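# Place the green block into the blue tray

## Task

Get the green block into the blue tray. The robot must not topple or be left leaning, and nothing may be knocked about or moved outside the work area; any of these means failure.

## Robot and tools

Robot: a Rainbow Robotics RB-Y1. It has a two-wheel drive base with two rear casters, a folding leg and torso, a head with head_camera, and two 7-joint arms. Each arm has a parallel gripper and a wrist camera (left_wrist_camera, right_wrist_camera) whose case sticks out sideways and can bump into things. The base is 0.58 m wide. It reaches 0.10 m in front of the wheel axle and 0.57 m behind it, and it sweeps a 0.58 m radius when turning in place. It cannot move sideways.

Frames: all positions are in metres. The base frame has its origin on the floor at the midpoint of the drive axle, with x forward, y to the left and z up. The chest, left_hand and right_hand readings are given in this frame. A hand point lies between the finger pads, 0.03 m back from the tips. The fingers point along the hand's -z axis and close along its x axis. base_odometry is measured from where the base stood at the start. It counts wheel rotation only, so slip and bumps distort it. Heading is in radians, positive to the left.

move: this is the only tool that commands motion. An action uses one of these forms:
(a) base and/or joints, with optional min_time_s and contact_limits;
(b) target, alone or with min_time_s;
(c) contact_limits alone.
A move with no action just reports the state and images.
- base: {"x_m_s", "turn_rad_s", "for_s"}. These are velocities, not a destination. x_m_s is the forward speed: 0, or 0.005 to 1.5 m/s in either sign. turn_rad_s is the turn rate with left positive: 0, or 0.02 to 1.509 rad/s in either sign. for_s is the duration, 0.1 to 5 s. Any velocity left out is 0. The distance covered is roughly speed times for_s, and the base coasts to a halt afterwards.
- joints: a single object keyed by joint name, covering both arms, the torso and the head. Each value is an absolute target, in radians, or in metres for grippers. Ranges:
  - torso_squat_rad 0 to 1.2
  - torso_shift_rad -0.3 to 0.6
  - torso_pitch_rad -0.2 to 1.4 (positive leans forward)
  - torso_yaw_rad -1.5 to 1.5 (positive turns left; raise both arms outward first)
  - shoulder_pitch ±2.356 (negative swings the arm forward)
  - left_shoulder_roll 0 to 3.141; right_shoulder_roll -3.141 to 0 (outward lift)
  - shoulder_yaw ±2.094
  - elbow -2.617 to 0.01 (negative bends)
  - forearm_roll ±3.141
  - wrist_pitch -1.57 to 1.919
  - hand_roll ±2.705
  - gripper_m 0 to 0.1 (the pad gap)
  - head_pan_rad ±0.523
  - head_tilt_rad -0.35 to 1.57 (positive looks down)
  The torso joints also have combined limits. Commands that break them stop partway and report off_target.
- target: {side "left"|"right", x, y, z, quat_wxyz}. This is an absolute hand pose in the base frame: metres within -3 to 3, and an orientation given as [w,x,y,z] the way the hand lines print it. It is converted once into joint angles, so the hand follows an arc. Split long reaches into short steps. It is refused while an earlier move is still running.
- min_time_s: 0.1 to 8 s, the minimum duration for the arm, head and torso motions.
- contact_limits: {left_gripper_m, right_gripper_m}, a grip current in mA from 200 to 672.5. It stays in force until changed.
- cameras: a list of names or ["all"].
- blocking: false returns within about 0.5 s while the motion continues.

Grasping: command an opening at least 0.005 m narrower than the object. Off_target or done are both normal while gripping.

Results: for arms, head and torso, "move" reports done or the worst status.
- reached: within 10 mm and 2 degrees of the target.
- short: did not get there; the distance is given.
- refused: the command was not executed.
- off_target, not_followed: the collision check held the arm back.
- time_out, contact_stop: for the torso.
- limit_stop_at_<name>: a built-in guard stopped it.
- torque_fault, limit_stop_at_motor_heat: see below.
After a refusal or an unplanned stop, the later move, wait and finished_scene calls in that reply are skipped. Other readings are lidar_m (12 sectors of 30 degrees, counter-clockwise from straight ahead, at 0.23 m height), motor_effort for the wheels (a wheel at rest reading above about 30 suggests it is pushing on something), joint and external torques, wrist force, motor temperatures and wheel_motors_off.

Other tools:
- wait(seconds 0-10, cameras)
- stop: brakes all motion.
- zoom_image(camera, region [x0,y0,x1,y1] in pixels, at most 504 square). head_camera is 896x504; the wrist cameras are 644x364.
- read_manual: licence text only.
- finished_scene: ends the scene. The block must stay in the tray afterwards.

Hazards to avoid:
- Do not drive into furniture. The wheels spin, the motors can cut out, and the robot can tip.
- Avoid fast bending or rising with the arms stretched out or carrying a load.
- Do not let the arms strike or squeeze each other. Keep about 0.5 rad of shoulder roll when both reach forward.
- Avoid pressing hard enough to reach joint load limits (torque fault, 10 s halt).
- Do not keep arms extended or straining for long (heat fault at 80 °C).
- Lower the block gently rather than dropping it, and do not knock objects off the work area.

Each tool is called after "Call:" as name(argument=value, ...), one argument or row to a line, values as JSON.

## Session

Call:
move(
  joints={"head_tilt_rad":0.6},
  cameras=["all"],
)

Scene clock: 0.73 s.
Joint torques (N m): left_arm=[-1.62 0.81 -0.25 -0.85 0.21 -0.46 -0.11] | right_arm=[-1.3 0.13 0 -0.05 0.06 -0.56 0.07]
External joint torques (N m): left_arm=[0.63 -0.09 -0.33 0.54 0.2 0.13 -0.1] | right_arm=[-0.05 1.03 0.04 0.14 0.03 -0.18 0.06]
Motor temperatures (°C): left_arm=[41 34 30 38 37 35 36] | right_arm=[39 40 28 31 40 39 39]
Wrist force (N): left_arm=[1.9 1.7 -3.7] | right_arm=[0.0 1.0 -6.1]
Wrist torque (N m): left_arm=[-0.11 0.34 0.27] | right_arm=[-0.09 0.03 -0.06]
Wrist force, peak (N): left_arm=[2.0 1.9 -4.0] | right_arm=[0.3 1.1 -6.3]
move: done
base_odometry: x=+0.000 y=+0.000 heading=+0.000
lidar_m: 2.62 2.75 2.37 2.41 2.94 2.63 2.65 2.09 1.41 1.41 2.25 2.51
base_status: not commanded
joint_positions: torso_squat_rad=+0.350 torso_shift_rad=+0.000 torso_pitch_rad=+0.000 torso_yaw_rad=+0.000 left_shoulder_pitch_rad=+0.030 left_shoulder_roll_rad=+0.020 left_shoulder_yaw_rad=+0.037 left_elbow_rad=-0.264 left_forearm_roll_rad=+0.030 left_wrist_pitch_rad=-0.006 left_hand_roll_rad=+0.032 left_gripper_m=+0.099 right_shoulder_pitch_rad=+0.024 right_shoulder_roll_rad=-0.015 right_shoulder_yaw_rad=+0.007 right_elbow_rad=-0.152 right_forearm_roll_rad=+0.000 right_wrist_pitch_rad=-0.031 right_hand_roll_rad=+0.023 right_gripper_m=+0.100 head_pan_rad=+0.000 head_tilt_rad=+0.600
joint_status: all done
wheel_motors_off: 0
motor_effort: left_wheel=+0(2) right_wheel=+0(0)
chest: x=-0.2280 y=-0.0008 z=+1.2475 quat_wxyz=(+1.000, +0.000, +0.000, +0.000) (m; base frame)
left_hand: x=-0.1202 y=+0.2412 z=+0.5712 quat_wxyz=(+0.991, +0.010, -0.121, +0.053) (m; base frame)
right_hand: x=-0.1642 y=-0.2317 z=+0.5653 quat_wxyz=(+0.997, -0.008, -0.080, +0.011) (m; base frame)
pictures: head_camera, left_wrist_camera, right_wrist_camera

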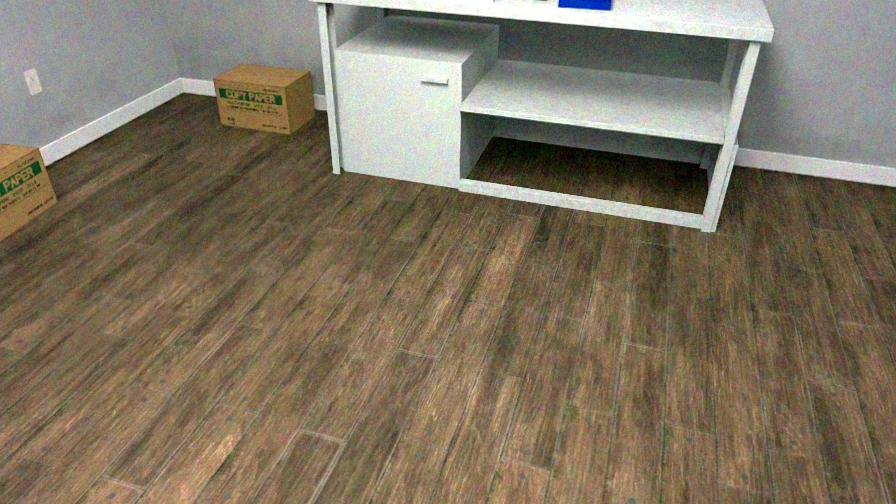

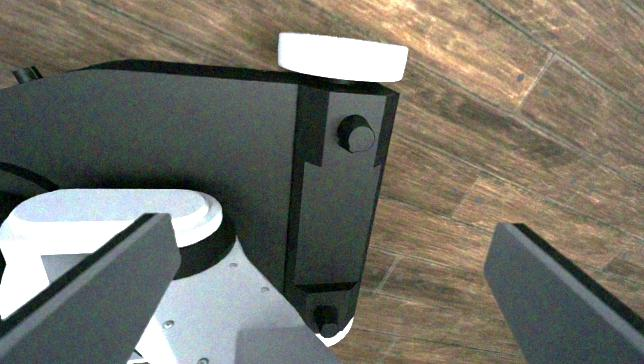

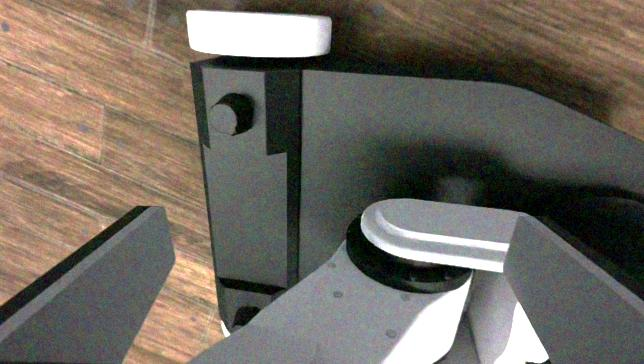

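Call:
move(
  joints={"head_tilt_rad":0.25},
  cameras=["head_camera"],
)

Call:
zoom_image(
  camera="head_camera",
  region=[300, 150, 800, 430],
)

Scene clock: 4.67 s.
Joint torques (N m): left_arm=[-1.96 0.98 0.08 -0.95 0.19 -0.55 -0.01] | right_arm=[-1.24 -0.42 0 0.21 0.32 -0.67 0.15]
External joint torques (N m): left_arm=[0.29 0.08 0 0.44 0.18 0.04 0] | right_arm=[0.01 0.47 0.04 0.39 0.28 -0.29 0.15]
Wrist force (N): left_arm=[1.9 1.9 -3.6] | right_arm=[0.4 1.2 -5.8]
Wrist torque (N m): left_arm=[-0.13 0.35 0.27] | right_arm=[-0.11 0.10 -0.04]
Wrist force, peak (N): left_arm=[2.1 1.9 -4.0] | right_arm=[0.2 1.0 -6.5]
move: done
base_odometry: x=+0.000 y=+0.000 heading=+0.000
lidar_m: 2.62 2.75 2.39 2.41 2.95 2.64 2.65 2.09 1.40 1.39 2.24 2.52
base_status: not commanded
joint_positions: torso_squat_rad=+0.350 torso_shift_rad=+0.000 torso_pitch_rad=+0.000 torso_yaw_rad=+0.000 left_shoulder_pitch_rad=+0.030 left_shoulder_roll_rad=+0.020 left_shoulder_yaw_rad=+0.037 left_elbow_rad=-0.264 left_forearm_roll_rad=+0.030 left_wrist_pitch_rad=-0.006 left_hand_roll_rad=+0.032 left_gripper_m=+0.099 right_shoulder_pitch_rad=+0.024 right_shoulder_roll_rad=-0.015 right_shoulder_yaw_rad=+0.007 right_elbow_rad=-0.152 right_forearm_roll_rad=+0.000 right_wrist_pitch_rad=-0.031 right_hand_roll_rad=+0.023 right_gripper_m=+0.100 head_pan_rad=+0.000 head_tilt_rad=+0.250
joint_status: all done
wheel_motors_off: 0
motor_effort: left_wheel=+1(2) right_wheel=+0(0)
chest: x=-0.2280 y=-0.0008 z=+1.2475 quat_wxyz=(+1.000, +0.000, +0.000, +0.000) (m; base frame)
left_hand: x=-0.1202 y=+0.2412 z=+0.5712 quat_wxyz=(+0.991, +0.010, -0.121, +0.053) (m; base frame)
right_hand: x=-0.1642 y=-0.2317 z=+0.5653 quat_wxyz=(+0.997, -0.008, -0.080, +0.011) (m; base frame)
pictures: head_camera

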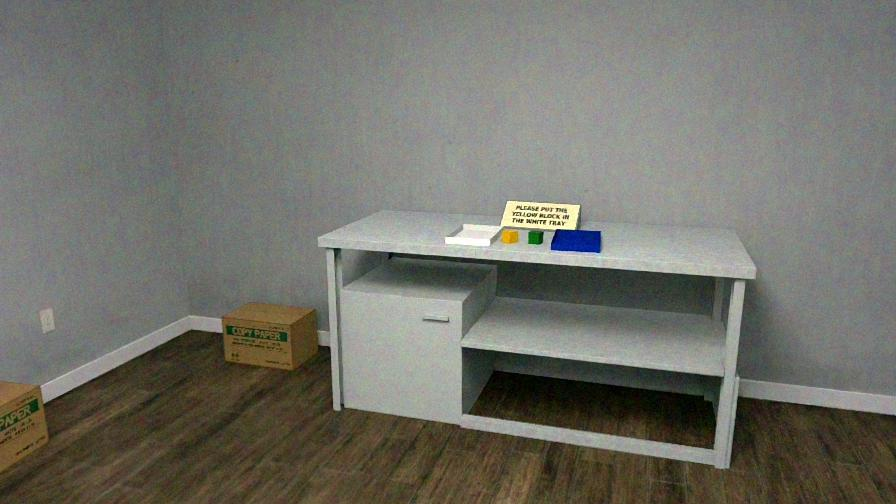

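Scaled by 1.008 from the camera's 896x504 image, which has a finer 1280x720 frame.

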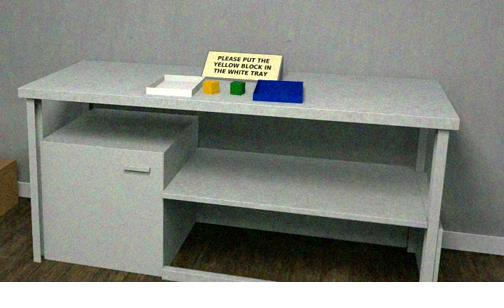

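Call:
move(
  base={"x_m_s":0.5,"for_s":3.4},
)

Call:
move(
  base={"turn_rad_s":-0.3,"for_s":1.05},
  joints={"head_tilt_rad":0.65},
  cameras=["head_camera"],
)

Scene clock: 17.50 s.
Joint torques (N m): left_arm=[-1.29 0.57 0.15 -1.09 0.23 -0.56 -0.05] | right_arm=[-0.85 -0.72 0.19 0.06 0.33 -0.55 -0.15]
External joint torques (N m): left_arm=[0.95 -0.33 0.07 0.29 0.22 0.03 -0.04] | right_arm=[0.39 0.17 0.23 0.24 0.3 -0.17 -0.16]
Wrist force (N): left_arm=[2.1 1.9 -3.8] | right_arm=[0.2 0.9 -6.3]
Wrist torque (N m): left_arm=[-0.13 0.37 0.27] | right_arm=[-0.09 0.10 -0.06]
Wrist force, peak (N): left_arm=[2.6 1.8 -4.1] | right_arm=[0.3 1.0 -6.5]
move: done
base_odometry: x=+1.700 y=+0.000 heading=+0.000
lidar_m: 0.92 1.10 1.84 1.83 2.31 4.25 4.26 2.30 2.38 2.41 1.27 1.56
base_status: done (sent for 3.4 of 3.4 s)
joint_positions: torso_squat_rad=+0.350 torso_shift_rad=+0.000 torso_pitch_rad=+0.000 torso_yaw_rad=+0.000 left_shoulder_pitch_rad=+0.030 left_shoulder_roll_rad=+0.020 left_shoulder_yaw_rad=+0.037 left_elbow_rad=-0.264 left_forearm_roll_rad=+0.030 left_wrist_pitch_rad=-0.006 left_hand_roll_rad=+0.032 left_gripper_m=+0.099 right_shoulder_pitch_rad=+0.024 right_shoulder_roll_rad=-0.015 right_shoulder_yaw_rad=+0.007 right_elbow_rad=-0.152 right_forearm_roll_rad=+0.000 right_wrist_pitch_rad=-0.031 right_hand_roll_rad=+0.023 right_gripper_m=+0.100 head_pan_rad=+0.000 head_tilt_rad=+0.250
joint_status: not commanded
wheel_motors_off: 0
motor_effort: left_wheel=-1(28) right_wheel=+1(28)
chest: x=-0.2280 y=-0.0008 z=+1.2475 quat_wxyz=(+1.000, +0.000, +0.000, +0.000) (m; base frame)
left_hand: x=-0.1201 y=+0.2412 z=+0.5712 quat_wxyz=(+0.991, +0.010, -0.121, +0.053) (m; base frame)
right_hand: x=-0.1641 y=-0.2317 z=+0.5653 quat_wxyz=(+0.997, -0.008, -0.080, +0.011) (m; base frame)
pictures: none

Scene clock: 19.73 s.
Joint torques (N m): left_arm=[-1.77 1.01 -0.17 -1.05 0.31 -0.59 -0.14] | right_arm=[-0.69 -0.44 0.02 0.22 0.37 -0.51 0.03]
External joint torques (N m): left_arm=[0.47 0.12 -0.25 0.34 0.31 -0.01 -0.13] | right_arm=[0.56 0.46 0.06 0.4 0.34 -0.13 0.02]
Wrist force (N): left_arm=[1.9 1.9 -3.9] | right_arm=[-0.2 0.9 -5.9]
Wrist torque (N m): left_arm=[-0.12 0.35 0.27] | right_arm=[-0.08 0.03 -0.06]
Wrist force, peak (N): left_arm=[2.0 1.9 -4.0] | right_arm=[0.1 0.8 -6.5]
move: done
base_odometry: x=+1.700 y=+0.000 heading=-0.320
lidar_m: 0.92 0.93 1.74 1.85 1.99 2.72 4.23 3.41 2.30 2.40 1.26 1.32
base_status: done (sent for 1.07 of 1.07 s)
joint_positions: torso_squat_rad=+0.350 torso_shift_rad=+0.000 torso_pitch_rad=+0.000 torso_yaw_rad=+0.000 left_shoulder_pitch_rad=+0.030 left_shoulder_roll_rad=+0.020 left_shoulder_yaw_rad=+0.037 left_elbow_rad=-0.264 left_forearm_roll_rad=+0.030 left_wrist_pitch_rad=-0.006 left_hand_roll_rad=+0.032 left_gripper_m=+0.099 right_shoulder_pitch_rad=+0.024 right_shoulder_roll_rad=-0.015 right_shoulder_yaw_rad=+0.007 right_elbow_rad=-0.152 right_forearm_roll_rad=+0.000 right_wrist_pitch_rad=-0.031 right_hand_roll_rad=+0.023 right_gripper_m=+0.100 head_pan_rad=+0.000 head_tilt_rad=+0.650
joint_status: all done
wheel_motors_off: 0
motor_effort: left_wheel=+6(22) right_wheel=+3(32)
chest: x=-0.2280 y=-0.0008 z=+1.2475 quat_wxyz=(+1.000, +0.000, +0.000, +0.000) (m; base frame)
left_hand: x=-0.1202 y=+0.2412 z=+0.5712 quat_wxyz=(+0.991, +0.010, -0.121, +0.053) (m; base frame)
right_hand: x=-0.1641 y=-0.2317 z=+0.5653 quat_wxyz=(+0.997, -0.008, -0.080, +0.011) (m; base frame)
pictures: head_camera

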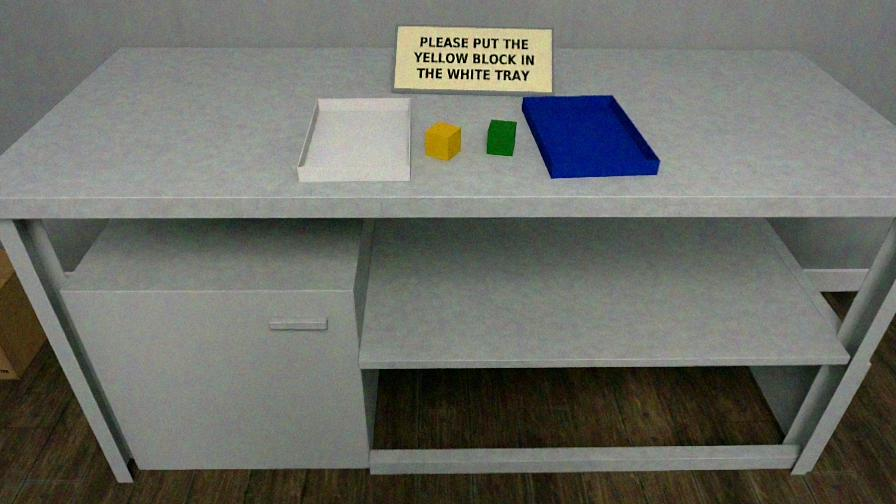

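Call:
move(
  joints={"torso_pitch_rad":0.6,"head_tilt_rad":0.35,"left_shoulder_roll_rad":0.1},
)

Call:
move(
  target={"side":"right","x":0.33,"y":-0.2,"z":1.08,"quat_wxyz":[1,0,0,0]},
  min_time_s=2,
  cameras=["head_camera","right_wrist_camera"],
)

Scene clock: 34.63 s.
Joint torques (N m): left_arm=[13.81 1.68 0.36 5.74 0.1 0.62 0.01] | right_arm=[14.82 -0.16 -0.11 6.56 0.17 0.48 -0.02]
External joint torques (N m): left_arm=[-0.31 -1.08 -0.08 0.83 0.09 0.03 -0.01] | right_arm=[-0.17 0.71 0.18 0.65 0.29 -0.32 0.01]
Wrist force (N): left_arm=[5.6 1.1 -3.6] | right_arm=[4.0 0.9 -5.1]
Wrist torque (N m): left_arm=[-0.07 0.54 0.23] | right_arm=[-0.12 0.28 -0.01]
Wrist force, peak (N): left_arm=[6.0 1.1 -3.6] | right_arm=[3.6 0.7 -6.0]
move: done
base_odometry: x=+1.700 y=+0.000 heading=-0.320
lidar_m: 0.91 0.94 1.74 1.84 1.99 2.73 4.23 3.43 2.31 2.40 1.28 1.30
base_status: not commanded
joint_positions: torso_squat_rad=+0.350 torso_shift_rad=+0.000 torso_pitch_rad=+0.600 torso_yaw_rad=+0.000 left_shoulder_pitch_rad=+0.030 left_shoulder_roll_rad=+0.100 left_shoulder_yaw_rad=+0.037 left_elbow_rad=-0.264 left_forearm_roll_rad=+0.030 left_wrist_pitch_rad=-0.006 left_hand_roll_rad=+0.032 left_gripper_m=+0.099 right_shoulder_pitch_rad=+0.024 right_shoulder_roll_rad=-0.015 right_shoulder_yaw_rad=+0.007 right_elbow_rad=-0.152 right_forearm_roll_rad=+0.000 right_wrist_pitch_rad=-0.031 right_hand_roll_rad=+0.023 right_gripper_m=+0.100 head_pan_rad=+0.000 head_tilt_rad=+0.350
joint_status: all done
wheel_motors_off: 0
motor_effort: left_wheel=+7(8) right_wheel=+3(4)
chest: x=-0.0533 y=-0.0008 z=+1.1934 quat_wxyz=(+0.955, +0.000, +0.296, +0.000) (m; base frame)
left_hand: x=-0.3445 y=+0.3013 z=+0.5782 quat_wxyz=(+0.982, +0.061, +0.175, +0.030) (m; base frame)
right_hand: x=-0.3857 y=-0.2318 z=+0.5944 quat_wxyz=(+0.976, -0.004, +0.218, +0.013) (m; base frame)
pictures: none

Scene clock: 37.00 s.
Joint torques (N m): left_arm=[14.13 1.98 0.03 5.68 0.14 0.57 -0.12] | right_arm=[-8.32 2.13 0.74 -5.32 0.47 -2.15 0.18]
External joint torques (N m): left_arm=[0.01 -0.78 -0.41 0.77 0.13 -0.02 -0.14] | right_arm=[0.72 0.89 0.3 0.05 -0.08 -0.57 0.14]
Wrist force (N): left_arm=[5.6 1.1 -3.6] | right_arm=[-3.4 2.7 -3.3]
Wrist torque (N m): left_arm=[-0.08 0.55 0.23] | right_arm=[-0.23 -0.14 -0.18]
Wrist force, peak (N): left_arm=[5.8 1.1 -3.6] | right_arm=[0.8 3.4 -7.0]
move: short
base_odometry: x=+1.700 y=+0.000 heading=-0.320
lidar_m: 0.92 0.93 1.75 1.84 1.98 2.72 4.23 3.42 2.30 2.39 1.29 1.33
base_status: not commanded
joint_positions: torso_squat_rad=+0.350 torso_shift_rad=+0.000 torso_pitch_rad=+0.600 torso_yaw_rad=+0.000 left_shoulder_pitch_rad=+0.030 left_shoulder_roll_rad=+0.100 left_shoulder_yaw_rad=+0.037 left_elbow_rad=-0.264 left_forearm_roll_rad=+0.030 left_wrist_pitch_rad=-0.006 left_hand_roll_rad=+0.032 left_gripper_m=+0.099 right_shoulder_pitch_rad=-0.754 right_shoulder_roll_rad=+0.000 right_shoulder_yaw_rad=+0.274 right_elbow_rad=-2.617 right_forearm_roll_rad=+0.790 right_wrist_pitch_rad=+1.919 right_hand_roll_rad=+0.101 right_gripper_m=+0.100 head_pan_rad=+0.000 head_tilt_rad=+0.350
joint_status: all done
wheel_motors_off: 0
motor_effort: left_wheel=+8(8) right_wheel=+1(3)
chest: x=-0.0533 y=-0.0008 z=+1.1934 quat_wxyz=(+0.955, +0.000, +0.296, +0.000) (m; base frame)
left_hand: x=-0.3445 y=+0.3012 z=+0.5782 quat_wxyz=(+0.982, +0.061, +0.175, +0.030) (m; base frame)
right_hand: x=+0.3304 y=-0.2001 z=+1.0795 quat_wxyz=(+0.890, -0.185, -0.416, +0.000) (m; base frame)
right_hand_status: short (checked arc, as near as the solve gets, planned for 2.0 s): 1 mm and 54.1 deg off. The place is met; only the turn is off.
pictures: head_camera, right_wrist_camera

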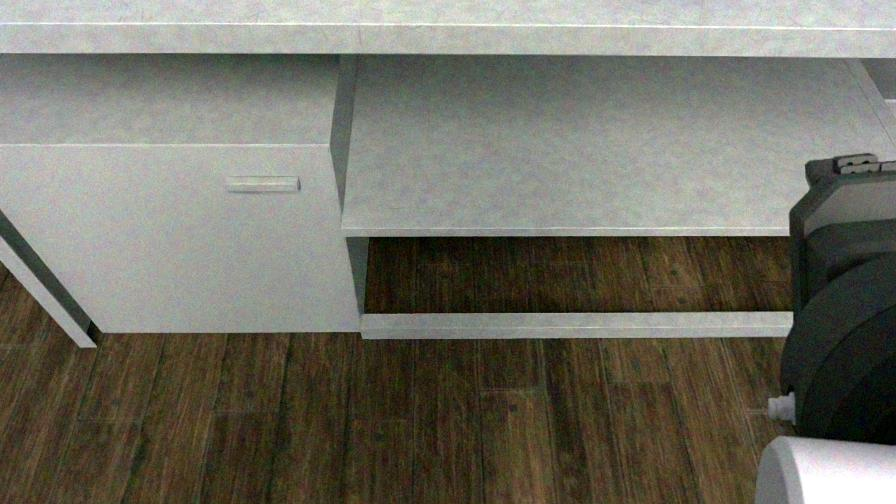

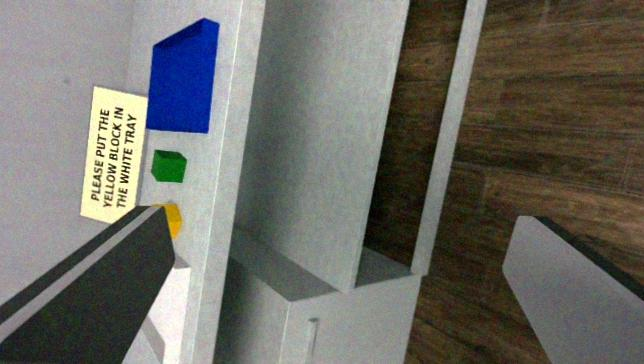

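Call:
move(
  target={"side":"right","x":0.4,"y":-0.13,"z":1.03,"quat_wxyz":[0.675,0.209,-0.209,-0.675]},
  min_time_s=2,
  cameras=["head_camera","right_wrist_camera"],
)

Scene clock: 49.27 s.
Joint torques (N m): left_arm=[13.91 1.9 0.28 5.77 0.22 0.67 -0.03] | right_arm=[-14.16 0.79 0.43 -6.46 0.47 -1.53 0.18]
External joint torques (N m): left_arm=[-0.21 -0.86 -0.16 0.86 0.21 0.08 -0.05] | right_arm=[-0.38 0.88 -0.28 0.37 0.22 -0.28 0.18]
Wrist force (N): left_arm=[5.4 1.1 -3.7] | right_arm=[1.1 -2.8 -4.3]
Wrist torque (N m): left_arm=[-0.08 0.52 0.22] | right_arm=[0.12 0.13 0.08]
Wrist force, peak (N): left_arm=[5.9 1.1 -3.6] | right_arm=[1.2 -3.5 -4.9]
move: short
base_odometry: x=+1.700 y=+0.000 heading=-0.320
lidar_m: 0.92 0.94 1.73 1.84 1.99 2.72 4.24 3.42 2.31 2.40 1.27 1.31
base_status: not commanded
joint_positions: torso_squat_rad=+0.350 torso_shift_rad=+0.000 torso_pitch_rad=+0.600 torso_yaw_rad=+0.000 left_shoulder_pitch_rad=+0.030 left_shoulder_roll_rad=+0.100 left_shoulder_yaw_rad=+0.037 left_elbow_rad=-0.264 left_forearm_roll_rad=+0.030 left_wrist_pitch_rad=-0.006 left_hand_roll_rad=+0.032 left_gripper_m=+0.099 right_shoulder_pitch_rad=-0.968 right_shoulder_roll_rad=+0.000 right_shoulder_yaw_rad=+0.000 right_elbow_rad=-2.264 right_forearm_roll_rad=+0.238 right_wrist_pitch_rad=+1.919 right_hand_roll_rad=-1.710 right_gripper_m=+0.100 head_pan_rad=+0.000 head_tilt_rad=+0.350
joint_status: all done
wheel_motors_off: 0
motor_effort: left_wheel=+8(8) right_wheel=+1(2)
chest: x=-0.0533 y=-0.0008 z=+1.1934 quat_wxyz=(+0.955, +0.000, +0.296, +0.000) (m; base frame)
left_hand: x=-0.3445 y=+0.3012 z=+0.5782 quat_wxyz=(+0.982, +0.061, +0.175, +0.030) (m; base frame)
right_hand: x=+0.4002 y=-0.1300 z=+1.0295 quat_wxyz=(+0.668, +0.238, -0.232, -0.666) (m; base frame)
right_hand_status: short (checked arc, as near as the solve gets, planned for 2.0 s): 0 mm and 4.4 deg off. The place is met; only the turn is off.
pictures: head_camera, right_wrist_camera

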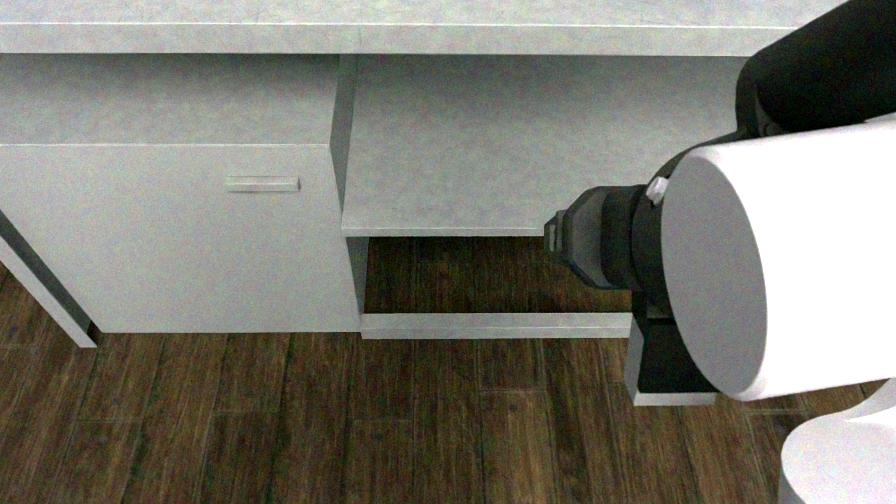

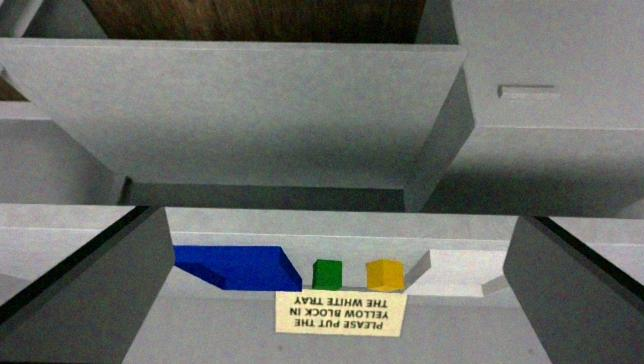

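Call:
move(
  base={"x_m_s":0.2,"for_s":2.65},
  cameras=["head_camera","right_wrist_camera"],
)

Scene clock: 54.53 s.
Joint torques (N m): left_arm=[14.48 1.73 0.05 5.68 0.21 0.6 0] | right_arm=[-13.02 0.7 0.28 -6.74 0.6 -1.58 -0.02]
External joint torques (N m): left_arm=[0.36 -1.03 -0.39 0.77 0.2 0.01 -0.02] | right_arm=[0.76 0.79 -0.43 0.09 0.34 -0.34 -0.03]
Wrist force (N): left_arm=[5.6 1.1 -3.5] | right_arm=[0.8 -2.9 -4.7]
Wrist torque (N m): left_arm=[-0.07 0.56 0.23] | right_arm=[0.13 0.08 0.07]
Wrist force, peak (N): left_arm=[6.0 1.2 -3.5] | right_arm=[1.0 -3.0 -5.5]
move: done
base_odometry: x=+2.206 y=-0.168 heading=-0.320
lidar_m: 0.61 0.41 0.53 1.90 1.92 2.66 4.77 2.76 2.50 2.40 1.00 1.06
base_status: done (sent for 2.67 of 2.67 s)
joint_positions: torso_squat_rad=+0.350 torso_shift_rad=+0.000 torso_pitch_rad=+0.600 torso_yaw_rad=+0.000 left_shoulder_pitch_rad=+0.030 left_shoulder_roll_rad=+0.100 left_shoulder_yaw_rad=+0.037 left_elbow_rad=-0.264 left_forearm_roll_rad=+0.030 left_wrist_pitch_rad=-0.006 left_hand_roll_rad=+0.032 left_gripper_m=+0.099 right_shoulder_pitch_rad=-0.968 right_shoulder_roll_rad=+0.000 right_shoulder_yaw_rad=+0.000 right_elbow_rad=-2.263 right_forearm_roll_rad=+0.238 right_wrist_pitch_rad=+1.919 right_hand_roll_rad=-1.710 right_gripper_m=+0.100 head_pan_rad=+0.000 head_tilt_rad=+0.350
joint_status: not commanded
wheel_motors_off: 0
motor_effort: left_wheel=-2(22) right_wheel=+3(28)
chest: x=-0.0533 y=-0.0008 z=+1.1934 quat_wxyz=(+0.955, +0.000, +0.296, +0.000) (m; base frame)
left_hand: x=-0.3445 y=+0.3012 z=+0.5782 quat_wxyz=(+0.982, +0.061, +0.175, +0.030) (m; base frame)
right_hand: x=+0.4002 y=-0.1300 z=+1.0296 quat_wxyz=(+0.668, +0.238, -0.232, -0.666) (m; base frame)
pictures: head_camera, right_wrist_camera

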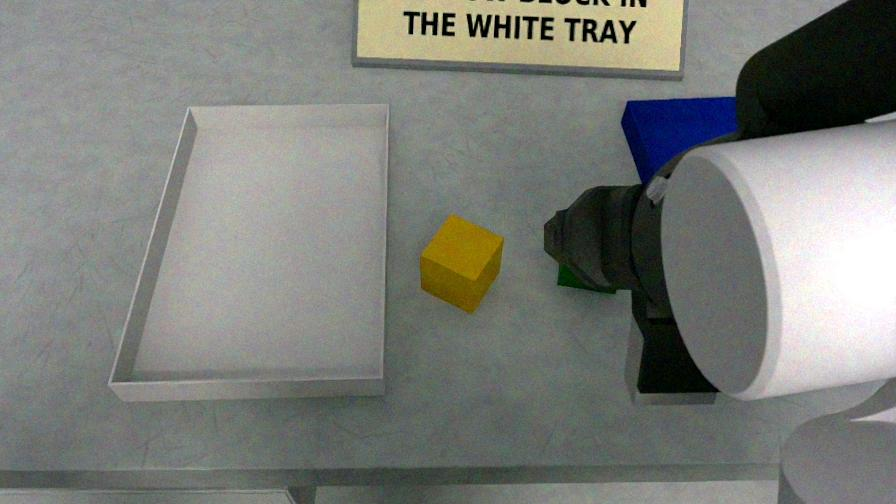

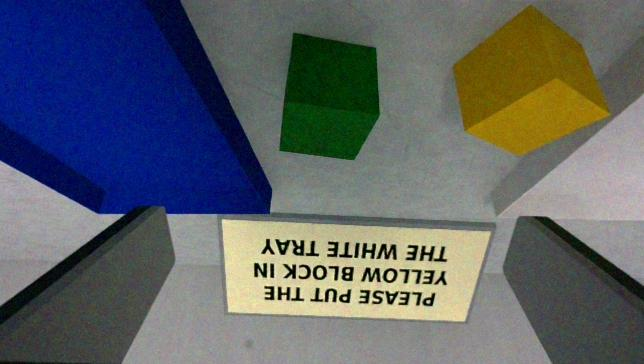

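Call:
move(
  target={"side":"right","x":0.43,"y":-0.123,"z":0.96,"quat_wxyz":[0.675,0.209,-0.209,-0.675]},
  min_time_s=1,
  cameras=["head_camera","right_wrist_camera"],
)

Scene clock: 65.47 s.
Joint torques (N m): left_arm=[13.82 1.86 0.02 5.8 0.12 0.61 0.02] | right_arm=[-12.59 -0.08 -0.04 -8.48 0.55 -1.52 -0.06]
External joint torques (N m): left_arm=[-0.3 -0.9 -0.43 0.89 0.11 0.02 -0.01] | right_arm=[2.25 0.09 -0.73 -0.06 0.18 -0.41 -0.06]
Wrist force (N): left_arm=[5.7 1.2 -3.5] | right_arm=[1.4 -2.5 -5.0]
Wrist torque (N m): left_arm=[-0.07 0.55 0.23] | right_arm=[0.05 0.15 0.10]
Wrist force, peak (N): left_arm=[5.8 1.2 -3.6] | right_arm=[0.9 -2.4 -5.9]
move: done
base_odometry: x=+2.206 y=-0.168 heading=-0.320
lidar_m: 0.63 0.41 0.54 1.89 1.92 2.68 4.77 2.75 2.50 2.40 0.99 1.05
base_status: not commanded
joint_positions: torso_squat_rad=+0.350 torso_shift_rad=+0.000 torso_pitch_rad=+0.600 torso_yaw_rad=+0.000 left_shoulder_pitch_rad=+0.030 left_shoulder_roll_rad=+0.100 left_shoulder_yaw_rad=+0.037 left_elbow_rad=-0.264 left_forearm_roll_rad=+0.030 left_wrist_pitch_rad=-0.006 left_hand_roll_rad=+0.032 left_gripper_m=+0.099 right_shoulder_pitch_rad=-0.938 right_shoulder_roll_rad=-0.009 right_shoulder_yaw_rad=-0.011 right_elbow_rad=-1.996 right_forearm_roll_rad=+0.202 right_wrist_pitch_rad=+1.705 right_hand_roll_rad=-1.764 right_gripper_m=+0.100 head_pan_rad=+0.000 head_tilt_rad=+0.350
joint_status: all done
wheel_motors_off: 0
motor_effort: left_wheel=-3(3) right_wheel=+3(3)
chest: x=-0.0533 y=-0.0008 z=+1.1934 quat_wxyz=(+0.955, +0.000, +0.296, +0.000) (m; base frame)
left_hand: x=-0.3445 y=+0.3012 z=+0.5782 quat_wxyz=(+0.982, +0.061, +0.175, +0.030) (m; base frame)
right_hand: x=+0.4300 y=-0.1229 z=+0.9602 quat_wxyz=(+0.676, +0.209, -0.209, -0.675) (m; base frame)
right_hand_status: reached (checked arc, planned for 1.0 s): 0 mm and 0.0 deg off.
pictures: head_camera, right_wrist_camera

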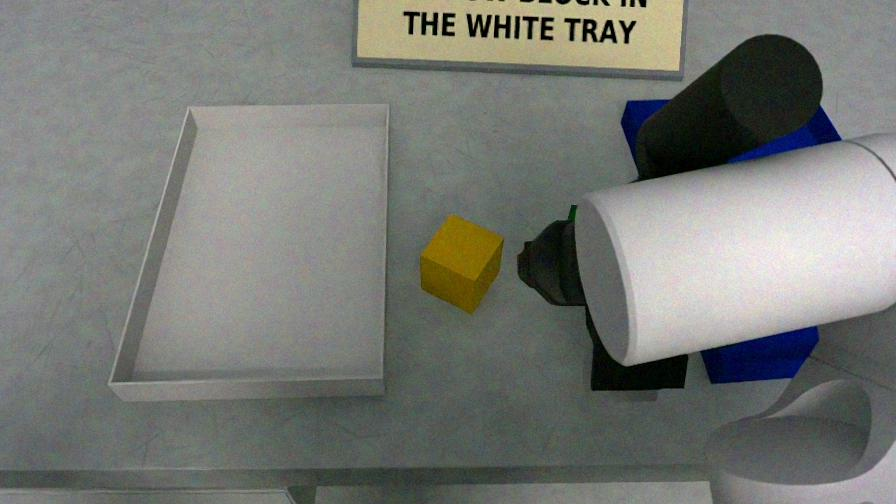

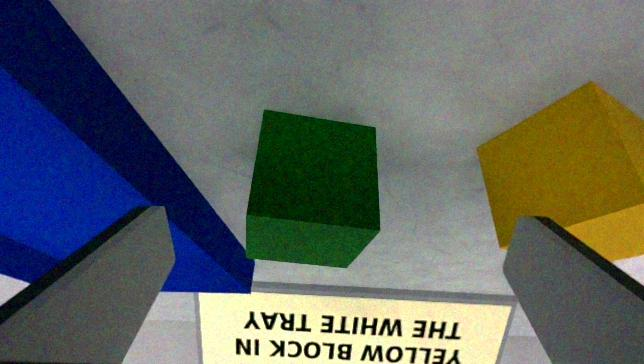

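Call:
move(
  joints={"right_gripper_m":0.077},
)

Call:
move(
  target={"side":"right","x":0.475,"y":-0.124,"z":0.945,"quat_wxyz":[0.675,0.209,-0.209,-0.675]},
  min_time_s=1,
  cameras=["right_wrist_camera"],
)

Scene clock: 73.30 s.
Joint torques (N m): left_arm=[14.04 1.97 0.4 5.75 0.27 0.63 -0.04] | right_arm=[-12.74 -0.12 0.23 -8.41 0.54 -1.57 -0.32]
External joint torques (N m): left_arm=[-0.08 -0.79 -0.05 0.84 0.26 0.04 -0.06] | right_arm=[2.1 0.05 -0.46 0.02 0.18 -0.46 -0.32]
Wrist force (N): left_arm=[5.6 1.3 -3.5] | right_arm=[0.9 -2.4 -4.4]
Wrist torque (N m): left_arm=[-0.09 0.54 0.22] | right_arm=[0.04 0.07 0.08]
Wrist force, peak (N): left_arm=[5.8 0.9 -3.8] | right_arm=[1.1 -2.6 -5.6]
move: done
base_odometry: x=+2.206 y=-0.168 heading=-0.320
lidar_m: 0.63 0.39 0.52 1.89 1.91 2.65 4.77 2.76 2.49 2.40 0.99 1.05
base_status: not commanded
joint_positions: torso_squat_rad=+0.350 torso_shift_rad=+0.000 torso_pitch_rad=+0.600 torso_yaw_rad=+0.000 left_shoulder_pitch_rad=+0.030 left_shoulder_roll_rad=+0.100 left_shoulder_yaw_rad=+0.037 left_elbow_rad=-0.264 left_forearm_roll_rad=+0.030 left_wrist_pitch_rad=-0.006 left_hand_roll_rad=+0.032 left_gripper_m=+0.099 right_shoulder_pitch_rad=-0.938 right_shoulder_roll_rad=-0.009 right_shoulder_yaw_rad=-0.011 right_elbow_rad=-1.996 right_forearm_roll_rad=+0.202 right_wrist_pitch_rad=+1.705 right_hand_roll_rad=-1.764 right_gripper_m=+0.077 head_pan_rad=+0.000 head_tilt_rad=+0.350
joint_status: all done
wheel_motors_off: 0
motor_effort: left_wheel=-2(2) right_wheel=+3(3)
chest: x=-0.0533 y=-0.0008 z=+1.1934 quat_wxyz=(+0.955, +0.000, +0.296, +0.000) (m; base frame)
left_hand: x=-0.3445 y=+0.3012 z=+0.5782 quat_wxyz=(+0.982, +0.061, +0.175, +0.030) (m; base frame)
right_hand: x=+0.4300 y=-0.1229 z=+0.9602 quat_wxyz=(+0.676, +0.209, -0.209, -0.675) (m; base frame)
pictures: none

Scene clock: 74.63 s.
Joint torques (N m): left_arm=[14.28 2 -0.23 5.94 0.19 0.67 -0.09] | right_arm=[-16.69 -2.03 -0.46 -8.71 0.59 -1.29 -0.12]
External joint torques (N m): left_arm=[0.15 -0.76 -0.68 1.03 0.19 0.09 -0.11] | right_arm=[0.48 -0.5 -0.94 0.28 0.19 -0.18 -0.13]
Wrist force (N): left_arm=[5.6 1.3 -3.6] | right_arm=[0.7 -2.2 -5.3]
Wrist torque (N m): left_arm=[-0.08 0.54 0.22] | right_arm=[0.01 0.05 0.09]
Wrist force, peak (N): left_arm=[5.9 1.1 -3.8] | right_arm=[0.7 -2.4 -5.6]
move: done
base_odometry: x=+2.206 y=-0.168 heading=-0.320
lidar_m: 0.63 0.40 0.52 1.90 1.91 2.67 4.78 2.76 2.49 2.42 0.98 1.06
base_status: not commanded
joint_positions: torso_squat_rad=+0.350 torso_shift_rad=+0.000 torso_pitch_rad=+0.600 torso_yaw_rad=+0.000 left_shoulder_pitch_rad=+0.030 left_shoulder_roll_rad=+0.100 left_shoulder_yaw_rad=+0.037 left_elbow_rad=-0.264 left_forearm_roll_rad=+0.030 left_wrist_pitch_rad=-0.006 left_hand_roll_rad=+0.032 left_gripper_m=+0.099 right_shoulder_pitch_rad=-1.049 right_shoulder_roll_rad=-0.047 right_shoulder_yaw_rad=-0.068 right_elbow_rad=-1.764 right_forearm_roll_rad=+0.162 right_wrist_pitch_rad=+1.580 right_hand_roll_rad=-1.776 right_gripper_m=+0.077 head_pan_rad=+0.000 head_tilt_rad=+0.350
joint_status: all done
wheel_motors_off: 0
motor_effort: left_wheel=-2(3) right_wheel=+3(3)
chest: x=-0.0533 y=-0.0008 z=+1.1934 quat_wxyz=(+0.955, +0.000, +0.296, +0.000) (m; base frame)
left_hand: x=-0.3445 y=+0.3012 z=+0.5782 quat_wxyz=(+0.982, +0.061, +0.175, +0.030) (m; base frame)
right_hand: x=+0.4749 y=-0.1239 z=+0.9450 quat_wxyz=(+0.676, +0.209, -0.209, -0.675) (m; base frame)
right_hand_status: reached (checked arc, planned for 1.0 s): 0 mm and 0.0 deg off.
pictures: right_wrist_camera

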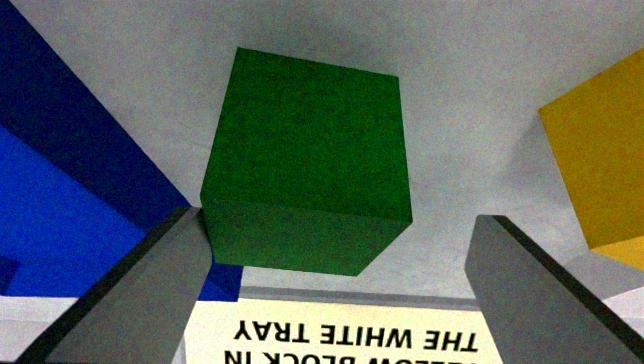

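Call:
move(
  target={"side":"right","x":0.485,"y":-0.127,"z":0.945,"quat_wxyz":[0.574,0.178,-0.236,-0.762]},
  min_time_s=1,
  cameras=["right_wrist_camera"],
)

Scene clock: 80.30 s.
Joint torques (N m): left_arm=[14.15 1.98 0.12 5.87 0.15 0.76 -0.06] | right_arm=[-17.75 -0.18 2.09 -8.68 0.88 -1.06 -0.19]
External joint torques (N m): left_arm=[0.03 -0.78 -0.33 0.96 0.14 0.17 -0.08] | right_arm=[0.54 0.76 1.1 0.3 0.2 -0.05 -0.19]
Wrist force (N): left_arm=[5.5 1.0 -3.6] | right_arm=[0.9 -2.3 -4.9]
Wrist torque (N m): left_arm=[-0.05 0.52 0.22] | right_arm=[0.03 0.10 0.12]
Wrist force, peak (N): left_arm=[5.8 1.2 -3.7] | right_arm=[0.9 -2.8 -5.5]
move: done
base_odometry: x=+2.206 y=-0.168 heading=-0.320
lidar_m: 0.61 0.40 0.52 1.90 1.93 2.66 4.76 2.75 2.49 2.40 0.98 1.05
base_status: not commanded
joint_positions: torso_squat_rad=+0.350 torso_shift_rad=+0.000 torso_pitch_rad=+0.600 torso_yaw_rad=+0.000 left_shoulder_pitch_rad=+0.030 left_shoulder_roll_rad=+0.100 left_shoulder_yaw_rad=+0.037 left_elbow_rad=-0.264 left_forearm_roll_rad=+0.030 left_wrist_pitch_rad=-0.006 left_hand_roll_rad=+0.032 left_gripper_m=+0.099 right_shoulder_pitch_rad=-1.129 right_shoulder_roll_rad=+0.000 right_shoulder_yaw_rad=-0.049 right_elbow_rad=-1.642 right_forearm_roll_rad=+0.366 right_wrist_pitch_rad=+1.591 right_hand_roll_rad=-2.053 right_gripper_m=+0.077 head_pan_rad=+0.000 head_tilt_rad=+0.350
joint_status: all done
wheel_motors_off: 0
motor_effort: left_wheel=-3(3) right_wheel=+3(3)
chest: x=-0.0533 y=-0.0008 z=+1.1934 quat_wxyz=(+0.955, +0.000, +0.296, +0.000) (m; base frame)
left_hand: x=-0.3445 y=+0.3012 z=+0.5782 quat_wxyz=(+0.982, +0.061, +0.175, +0.030) (m; base frame)
right_hand: x=+0.4849 y=-0.1274 z=+0.9455 quat_wxyz=(+0.575, +0.180, -0.237, -0.762) (m; base frame)
right_hand_status: reached (checked arc, planned for 1.0 s): 1 mm and 0.2 deg off.
pictures: right_wrist_camera

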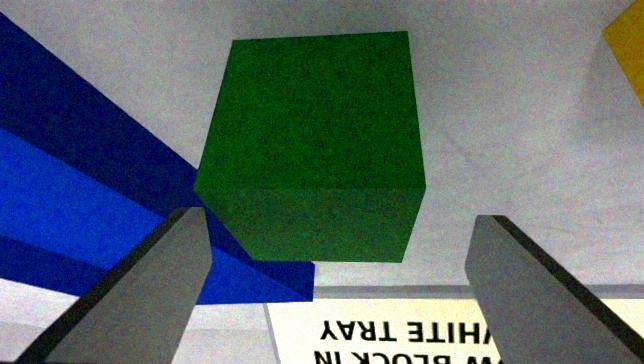

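Call:
move(
  target={"side":"right","x":0.507,"y":-0.134,"z":0.901,"quat_wxyz":[0.574,0.178,-0.236,-0.762]},
  min_time_s=1.2,
)

Call:
move(
  joints={"right_gripper_m":0.035},
  cameras=["right_wrist_camera"],
)

Call:
move(
  target={"side":"right","x":0.495,"y":-0.137,"z":1.0,"quat_wxyz":[0.574,0.178,-0.236,-0.762]},
  min_time_s=1.2,
  cameras=["head_camera","right_wrist_camera"],
)

Scene clock: 87.63 s.
Joint torques (N m): left_arm=[14.08 1.86 0.3 5.73 0.15 0.66 -0.1] | right_arm=[-9 -3.24 -2.57 -1.18 0.83 -0.44 0.07]
External joint torques (N m): left_arm=[-0.01 -0.9 -0.14 0.83 0.14 0.08 -0.12] | right_arm=[10.14 -1.49 -3.3 8.33 0.1 0.55 0.06]
Wrist force (N): left_arm=[5.5 1.1 -3.6] | right_arm=[-0.3 3.4 22.6]
Wrist torque (N m): left_arm=[-0.06 0.55 0.22] | right_arm=[-0.58 0.18 0.01]
Wrist force, peak (N): left_arm=[5.9 0.9 -3.6] | right_arm=[2.0 4.3 26.9]
move: done
base_odometry: x=+2.206 y=-0.168 heading=-0.320
lidar_m: 0.62 0.40 0.52 1.90 1.91 2.66 4.76 2.75 2.48 2.40 0.98 1.06
base_status: not commanded
joint_positions: torso_squat_rad=+0.350 torso_shift_rad=+0.000 torso_pitch_rad=+0.599 torso_yaw_rad=+0.000 left_shoulder_pitch_rad=+0.030 left_shoulder_roll_rad=+0.100 left_shoulder_yaw_rad=+0.037 left_elbow_rad=-0.264 left_forearm_roll_rad=+0.030 left_wrist_pitch_rad=-0.006 left_hand_roll_rad=+0.032 left_gripper_m=+0.099 right_shoulder_pitch_rad=-1.147 right_shoulder_roll_rad=-0.033 right_shoulder_yaw_rad=-0.068 right_elbow_rad=-1.437 right_forearm_roll_rad=+0.337 right_wrist_pitch_rad=+1.410 right_hand_roll_rad=-2.105 right_gripper_m=+0.077 head_pan_rad=+0.000 head_tilt_rad=+0.350
joint_status: all done
wheel_motors_off: 0
motor_effort: left_wheel=-2(3) right_wheel=+4(4)
chest: x=-0.0539 y=-0.0007 z=+1.1936 quat_wxyz=(+0.956, +0.000, +0.295, +0.000) (m; base frame)
left_hand: x=-0.3444 y=+0.3012 z=+0.5780 quat_wxyz=(+0.982, +0.061, +0.175, +0.030) (m; base frame)
right_hand: x=+0.5076 y=-0.1329 z=+0.9038 quat_wxyz=(+0.575, +0.181, -0.237, -0.762) (m; base frame)
right_hand_status: reached (checked arc, planned for 1.2 s): 3 mm and 0.3 deg off.
pictures: none

Scene clock: 88.60 s.
Joint torques (N m): left_arm=[14.39 1.9 0.11 5.82 0.29 0.63 -0.01] | right_arm=[-10.7 0.68 0.32 -3.49 -0.43 -0.57 -0.2]
External joint torques (N m): left_arm=[0.3 -0.86 -0.33 0.92 0.28 0.04 -0.03] | right_arm=[8.44 2.45 -0.4 6.02 -1.16 0.41 -0.2]
Wrist force (N): left_arm=[5.7 1.3 -3.6] | right_arm=[5.9 5.0 9.1]
Wrist torque (N m): left_arm=[-0.09 0.56 0.23] | right_arm=[-0.23 0.31 0.12]
Wrist force, peak (N): left_arm=[5.7 1.1 -3.7] | right_arm=[-0.9 4.0 24.0]
move: off_target
base_odometry: x=+2.206 y=-0.168 heading=-0.320
lidar_m: 0.62 0.40 0.53 1.90 1.94 2.67 4.77 2.73 2.49 2.39 0.99 1.06
base_status: not commanded
joint_positions: torso_squat_rad=+0.350 torso_shift_rad=+0.000 torso_pitch_rad=+0.599 torso_yaw_rad=+0.000 left_shoulder_pitch_rad=+0.030 left_shoulder_roll_rad=+0.100 left_shoulder_yaw_rad=+0.037 left_elbow_rad=-0.264 left_forearm_roll_rad=+0.030 left_wrist_pitch_rad=-0.006 left_hand_roll_rad=+0.032 left_gripper_m=+0.099 right_shoulder_pitch_rad=-1.147 right_shoulder_roll_rad=-0.034 right_shoulder_yaw_rad=-0.069 right_elbow_rad=-1.437 right_forearm_roll_rad=+0.338 right_wrist_pitch_rad=+1.410 right_hand_roll_rad=-2.105 right_gripper_m=+0.050 head_pan_rad=+0.000 head_tilt_rad=+0.350
joint_status: right_gripper_m off_target (ended at +0.050, target +0.035)
wheel_motors_off: 0
motor_effort: left_wheel=-2(3) right_wheel=+5(5)
chest: x=-0.0538 y=-0.0008 z=+1.1936 quat_wxyz=(+0.955, +0.000, +0.295, +0.000) (m; base frame)
left_hand: x=-0.3443 y=+0.3012 z=+0.5780 quat_wxyz=(+0.982, +0.061, +0.175, +0.030) (m; base frame)
right_hand: x=+0.5076 y=-0.1339 z=+0.9034 quat_wxyz=(+0.574, +0.180, -0.238, -0.762) (m; base frame)
pictures: right_wrist_camera

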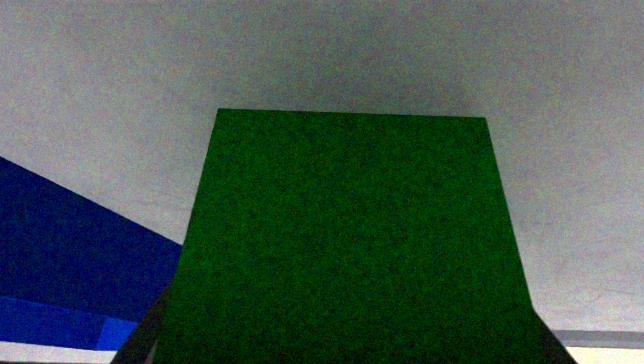

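Scene clock: 90.13 s.
Joint torques (N m): left_arm=[14.28 2.02 0.04 5.86 0.33 0.55 -0.04] | right_arm=[-19.93 -2.14 0.4 -10.17 1.28 -1.35 0.11]
External joint torques (N m): left_arm=[0.16 -0.74 -0.41 0.95 0.32 -0.04 -0.06] | right_arm=[-0.34 0.2 -0.47 -1.78 0.68 -0.32 0.11]
Wrist force (N): left_arm=[5.7 1.1 -3.8] | right_arm=[0.8 -3.0 -5.7]
Wrist torque (N m): left_arm=[-0.07 0.56 0.22] | right_arm=[0.07 0.10 -0.10]
Wrist force, peak (N): left_arm=[5.7 1.0 -3.8] | right_arm=[5.5 5.3 9.9]
move: done
base_odometry: x=+2.206 y=-0.168 heading=-0.320
lidar_m: 0.63 0.40 0.52 1.90 1.92 2.66 4.76 2.75 2.50 2.41 0.99 1.05
base_status: not commanded
joint_positions: torso_squat_rad=+0.350 torso_shift_rad=+0.000 torso_pitch_rad=+0.600 torso_yaw_rad=+0.000 left_shoulder_pitch_rad=+0.030 left_shoulder_roll_rad=+0.100 left_shoulder_yaw_rad=+0.037 left_elbow_rad=-0.264 left_forearm_roll_rad=+0.030 left_wrist_pitch_rad=-0.006 left_hand_roll_rad=+0.032 left_gripper_m=+0.099 right_shoulder_pitch_rad=-1.255 right_shoulder_roll_rad=-0.036 right_shoulder_yaw_rad=-0.099 right_elbow_rad=-1.671 right_forearm_roll_rad=+0.344 right_wrist_pitch_rad=+1.735 right_hand_roll_rad=-1.995 right_gripper_m=+0.050 head_pan_rad=+0.000 head_tilt_rad=+0.350
joint_status: all done
wheel_motors_off: 0
motor_effort: left_wheel=-2(3) right_wheel=+4(5)
chest: x=-0.0534 y=-0.0008 z=+1.1935 quat_wxyz=(+0.955, +0.000, +0.295, +0.000) (m; base frame)
left_hand: x=-0.3444 y=+0.3012 z=+0.5781 quat_wxyz=(+0.982, +0.061, +0.175, +0.030) (m; base frame)
right_hand: x=+0.4954 y=-0.1368 z=+0.9991 quat_wxyz=(+0.575, +0.178, -0.236, -0.763) (m; base frame)
right_hand_status: reached (checked arc, planned for 1.2 s): 1 mm and 0.1 deg off.
pictures: head_camera, right_wrist_camera

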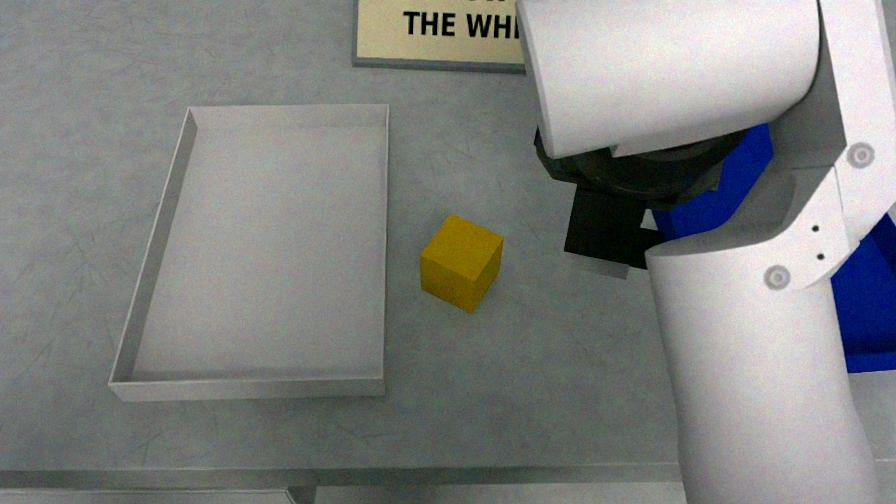

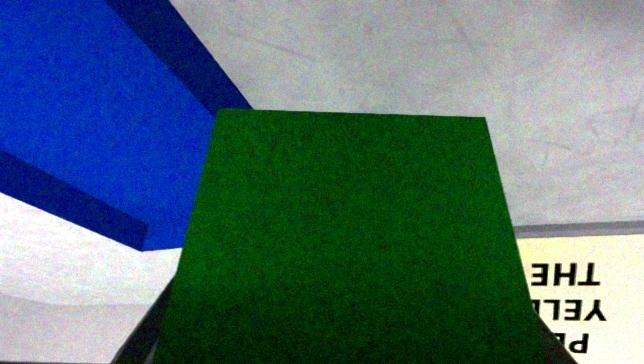

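Call:
move(
  target={"side":"right","x":0.515,"y":-0.305,"z":0.995,"quat_wxyz":[0.574,0.178,-0.236,-0.762]},
  min_time_s=1.5,
  cameras=["head_camera","right_wrist_camera"],
)

Scene clock: 94.50 s.
Joint torques (N m): left_arm=[14.39 2.01 -0.1 5.89 0.26 0.65 -0.02] | right_arm=[-16.57 -8.78 -0.37 -8.59 0.29 -1.59 0.29]
External joint torques (N m): left_arm=[0.27 -0.75 -0.54 0.99 0.26 0.06 -0.04] | right_arm=[2.09 0.39 -0.39 0.1 -0.03 -0.47 0.28]
Wrist force (N): left_arm=[5.6 1.1 -3.5] | right_arm=[0.9 -2.6 -5.8]
Wrist torque (N m): left_arm=[-0.08 0.54 0.23] | right_arm=[0.03 0.06 -0.10]
Wrist force, peak (N): left_arm=[5.9 1.0 -3.7] | right_arm=[0.6 -3.0 -6.3]
move: done
base_odometry: x=+2.206 y=-0.168 heading=-0.320
lidar_m: 0.64 0.40 0.53 1.89 1.91 2.68 4.78 2.75 2.49 2.41 1.00 1.05
base_status: not commanded
joint_positions: torso_squat_rad=+0.350 torso_shift_rad=+0.000 torso_pitch_rad=+0.600 torso_yaw_rad=+0.000 left_shoulder_pitch_rad=+0.030 left_shoulder_roll_rad=+0.100 left_shoulder_yaw_rad=+0.037 left_elbow_rad=-0.264 left_forearm_roll_rad=+0.030 left_wrist_pitch_rad=-0.006 left_hand_roll_rad=+0.032 left_gripper_m=+0.099 right_shoulder_pitch_rad=-1.187 right_shoulder_roll_rad=-0.308 right_shoulder_yaw_rad=-0.403 right_elbow_rad=-1.647 right_forearm_roll_rad=+0.069 right_wrist_pitch_rad=+1.653 right_hand_roll_rad=-1.717 right_gripper_m=+0.050 head_pan_rad=+0.000 head_tilt_rad=+0.350
joint_status: all done
wheel_motors_off: 0
motor_effort: left_wheel=-2(3) right_wheel=+4(4)
chest: x=-0.0534 y=-0.0008 z=+1.1935 quat_wxyz=(+0.955, +0.000, +0.295, +0.000) (m; base frame)
left_hand: x=-0.3444 y=+0.3012 z=+0.5781 quat_wxyz=(+0.982, +0.061, +0.175, +0.030) (m; base frame)
right_hand: x=+0.5148 y=-0.3048 z=+0.9953 quat_wxyz=(+0.575, +0.178, -0.236, -0.763) (m; base frame)
right_hand_status: reached (checked arc, planned for 1.5 s): 0 mm and 0.0 deg off.
pictures: head_camera, right_wrist_camera

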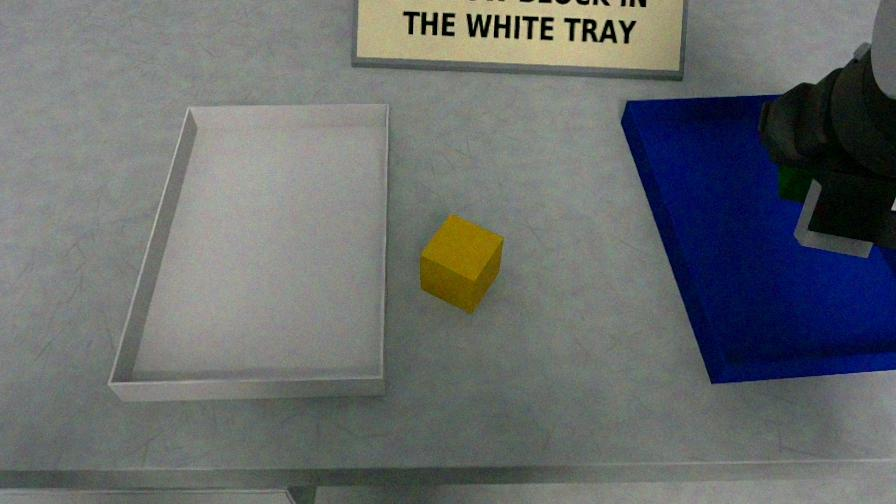

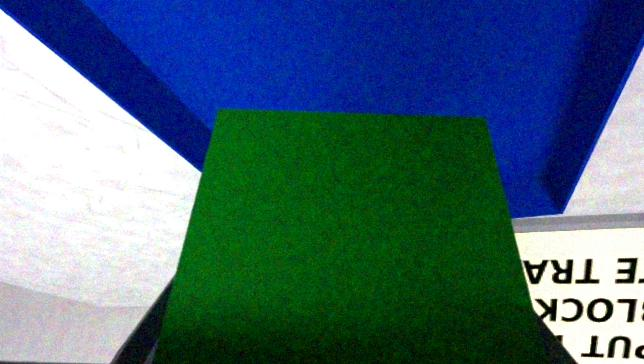

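Call:
move(
  target={"side":"right","x":0.5,"y":-0.292,"z":0.925,"quat_wxyz":[0.574,0.178,-0.236,-0.762]},
  min_time_s=1.2,
)

Call:
move(
  target={"side":"right","x":0.5,"y":-0.292,"z":0.908,"quat_wxyz":[0.574,0.178,-0.236,-0.762]},
  min_time_s=1,
  cameras=["head_camera","right_wrist_camera"],
)

Scene clock: 100.03 s.
Joint torques (N m): left_arm=[14.31 1.92 0.34 5.9 0.25 0.75 -0.01] | right_arm=[-15.02 -5.63 0.73 -9.29 0.9 -1.62 -0.3]
External joint torques (N m): left_arm=[0.2 -0.84 -0.1 0.99 0.25 0.16 -0.03] | right_arm=[2.05 2.08 0.65 0.07 0.52 -0.51 -0.3]
Wrist force (N): left_arm=[5.7 1.0 -3.6] | right_arm=[1.0 -2.7 -5.4]
Wrist torque (N m): left_arm=[-0.06 0.55 0.22] | right_arm=[0.04 0.09 0.13]
Wrist force, peak (N): left_arm=[5.8 1.3 -3.9] | right_arm=[1.0 -3.6 -5.9]
move: done
base_odometry: x=+2.206 y=-0.168 heading=-0.320
lidar_m: 0.62 0.40 0.53 1.90 1.92 2.66 4.77 2.77 2.49 2.41 1.00 1.06
base_status: not commanded
joint_positions: torso_squat_rad=+0.350 torso_shift_rad=+0.000 torso_pitch_rad=+0.600 torso_yaw_rad=+0.000 left_shoulder_pitch_rad=+0.030 left_shoulder_roll_rad=+0.100 left_shoulder_yaw_rad=+0.037 left_elbow_rad=-0.264 left_forearm_roll_rad=+0.030 left_wrist_pitch_rad=-0.006 left_hand_roll_rad=+0.032 left_gripper_m=+0.099 right_shoulder_pitch_rad=-1.042 right_shoulder_roll_rad=-0.222 right_shoulder_yaw_rad=-0.371 right_elbow_rad=-1.628 right_forearm_roll_rad=+0.096 right_wrist_pitch_rad=+1.471 right_hand_roll_rad=-1.750 right_gripper_m=+0.050 head_pan_rad=+0.000 head_tilt_rad=+0.350
joint_status: all done
wheel_motors_off: 0
motor_effort: left_wheel=-2(3) right_wheel=+4(5)
chest: x=-0.0534 y=-0.0008 z=+1.1935 quat_wxyz=(+0.955, +0.000, +0.295, +0.000) (m; base frame)
left_hand: x=-0.3444 y=+0.3012 z=+0.5781 quat_wxyz=(+0.982, +0.061, +0.175, +0.030) (m; base frame)
right_hand: x=+0.5001 y=-0.2921 z=+0.9252 quat_wxyz=(+0.575, +0.178, -0.236, -0.763) (m; base frame)
right_hand_status: reached (checked arc, planned for 1.2 s): 0 mm and 0.0 deg off.
pictures: none

Scene clock: 101.37 s.
Joint torques (N m): left_arm=[13.98 1.59 0.31 5.95 0.19 0.67 0.01] | right_arm=[-14.54 -5.88 1.53 -9.17 0.95 -1.58 -0.34]
External joint torques (N m): left_arm=[-0.13 -1.17 -0.13 1.04 0.18 0.08 -0.01] | right_arm=[2.35 1.72 1.46 0.35 0.57 -0.47 -0.35]
Wrist force (N): left_arm=[5.5 1.1 -3.4] | right_arm=[0.3 -2.6 -5.4]
Wrist torque (N m): left_arm=[-0.07 0.52 0.22] | right_arm=[0.02 0.02 0.13]
Wrist force, peak (N): left_arm=[5.6 1.2 -3.8] | right_arm=[0.9 -3.0 -5.8]
move: done
base_odometry: x=+2.206 y=-0.168 heading=-0.320
lidar_m: 0.64 0.40 0.52 1.90 1.94 2.66 4.77 2.74 2.48 2.39 0.99 1.05
base_status: not commanded
joint_positions: torso_squat_rad=+0.350 torso_shift_rad=+0.000 torso_pitch_rad=+0.600 torso_yaw_rad=+0.000 left_shoulder_pitch_rad=+0.030 left_shoulder_roll_rad=+0.100 left_shoulder_yaw_rad=+0.037 left_elbow_rad=-0.264 left_forearm_roll_rad=+0.030 left_wrist_pitch_rad=-0.006 left_hand_roll_rad=+0.032 left_gripper_m=+0.099 right_shoulder_pitch_rad=-1.023 right_shoulder_roll_rad=-0.213 right_shoulder_yaw_rad=-0.368 right_elbow_rad=-1.591 right_forearm_roll_rad=+0.097 right_wrist_pitch_rad=+1.413 right_hand_roll_rad=-1.756 right_gripper_m=+0.050 head_pan_rad=+0.000 head_tilt_rad=+0.350
joint_status: all done
wheel_motors_off: 0
motor_effort: left_wheel=-2(3) right_wheel=+4(4)
chest: x=-0.0534 y=-0.0008 z=+1.1935 quat_wxyz=(+0.955, +0.000, +0.295, +0.000) (m; base frame)
left_hand: x=-0.3444 y=+0.3012 z=+0.5781 quat_wxyz=(+0.982, +0.061, +0.175, +0.030) (m; base frame)
right_hand: x=+0.5001 y=-0.2921 z=+0.9083 quat_wxyz=(+0.575, +0.178, -0.236, -0.763) (m; base frame)
right_hand_status: reached (checked arc, planned for 1.0 s): 0 mm and 0.0 deg off.
pictures: head_camera, right_wrist_camera

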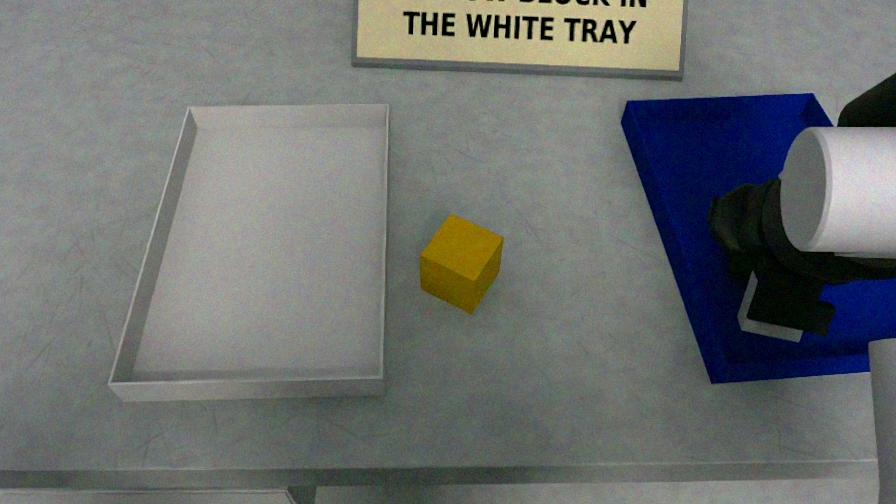

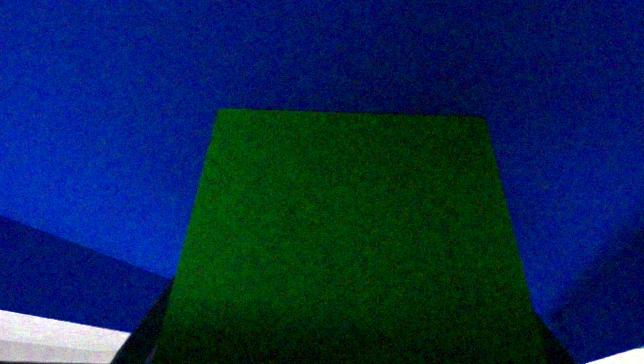

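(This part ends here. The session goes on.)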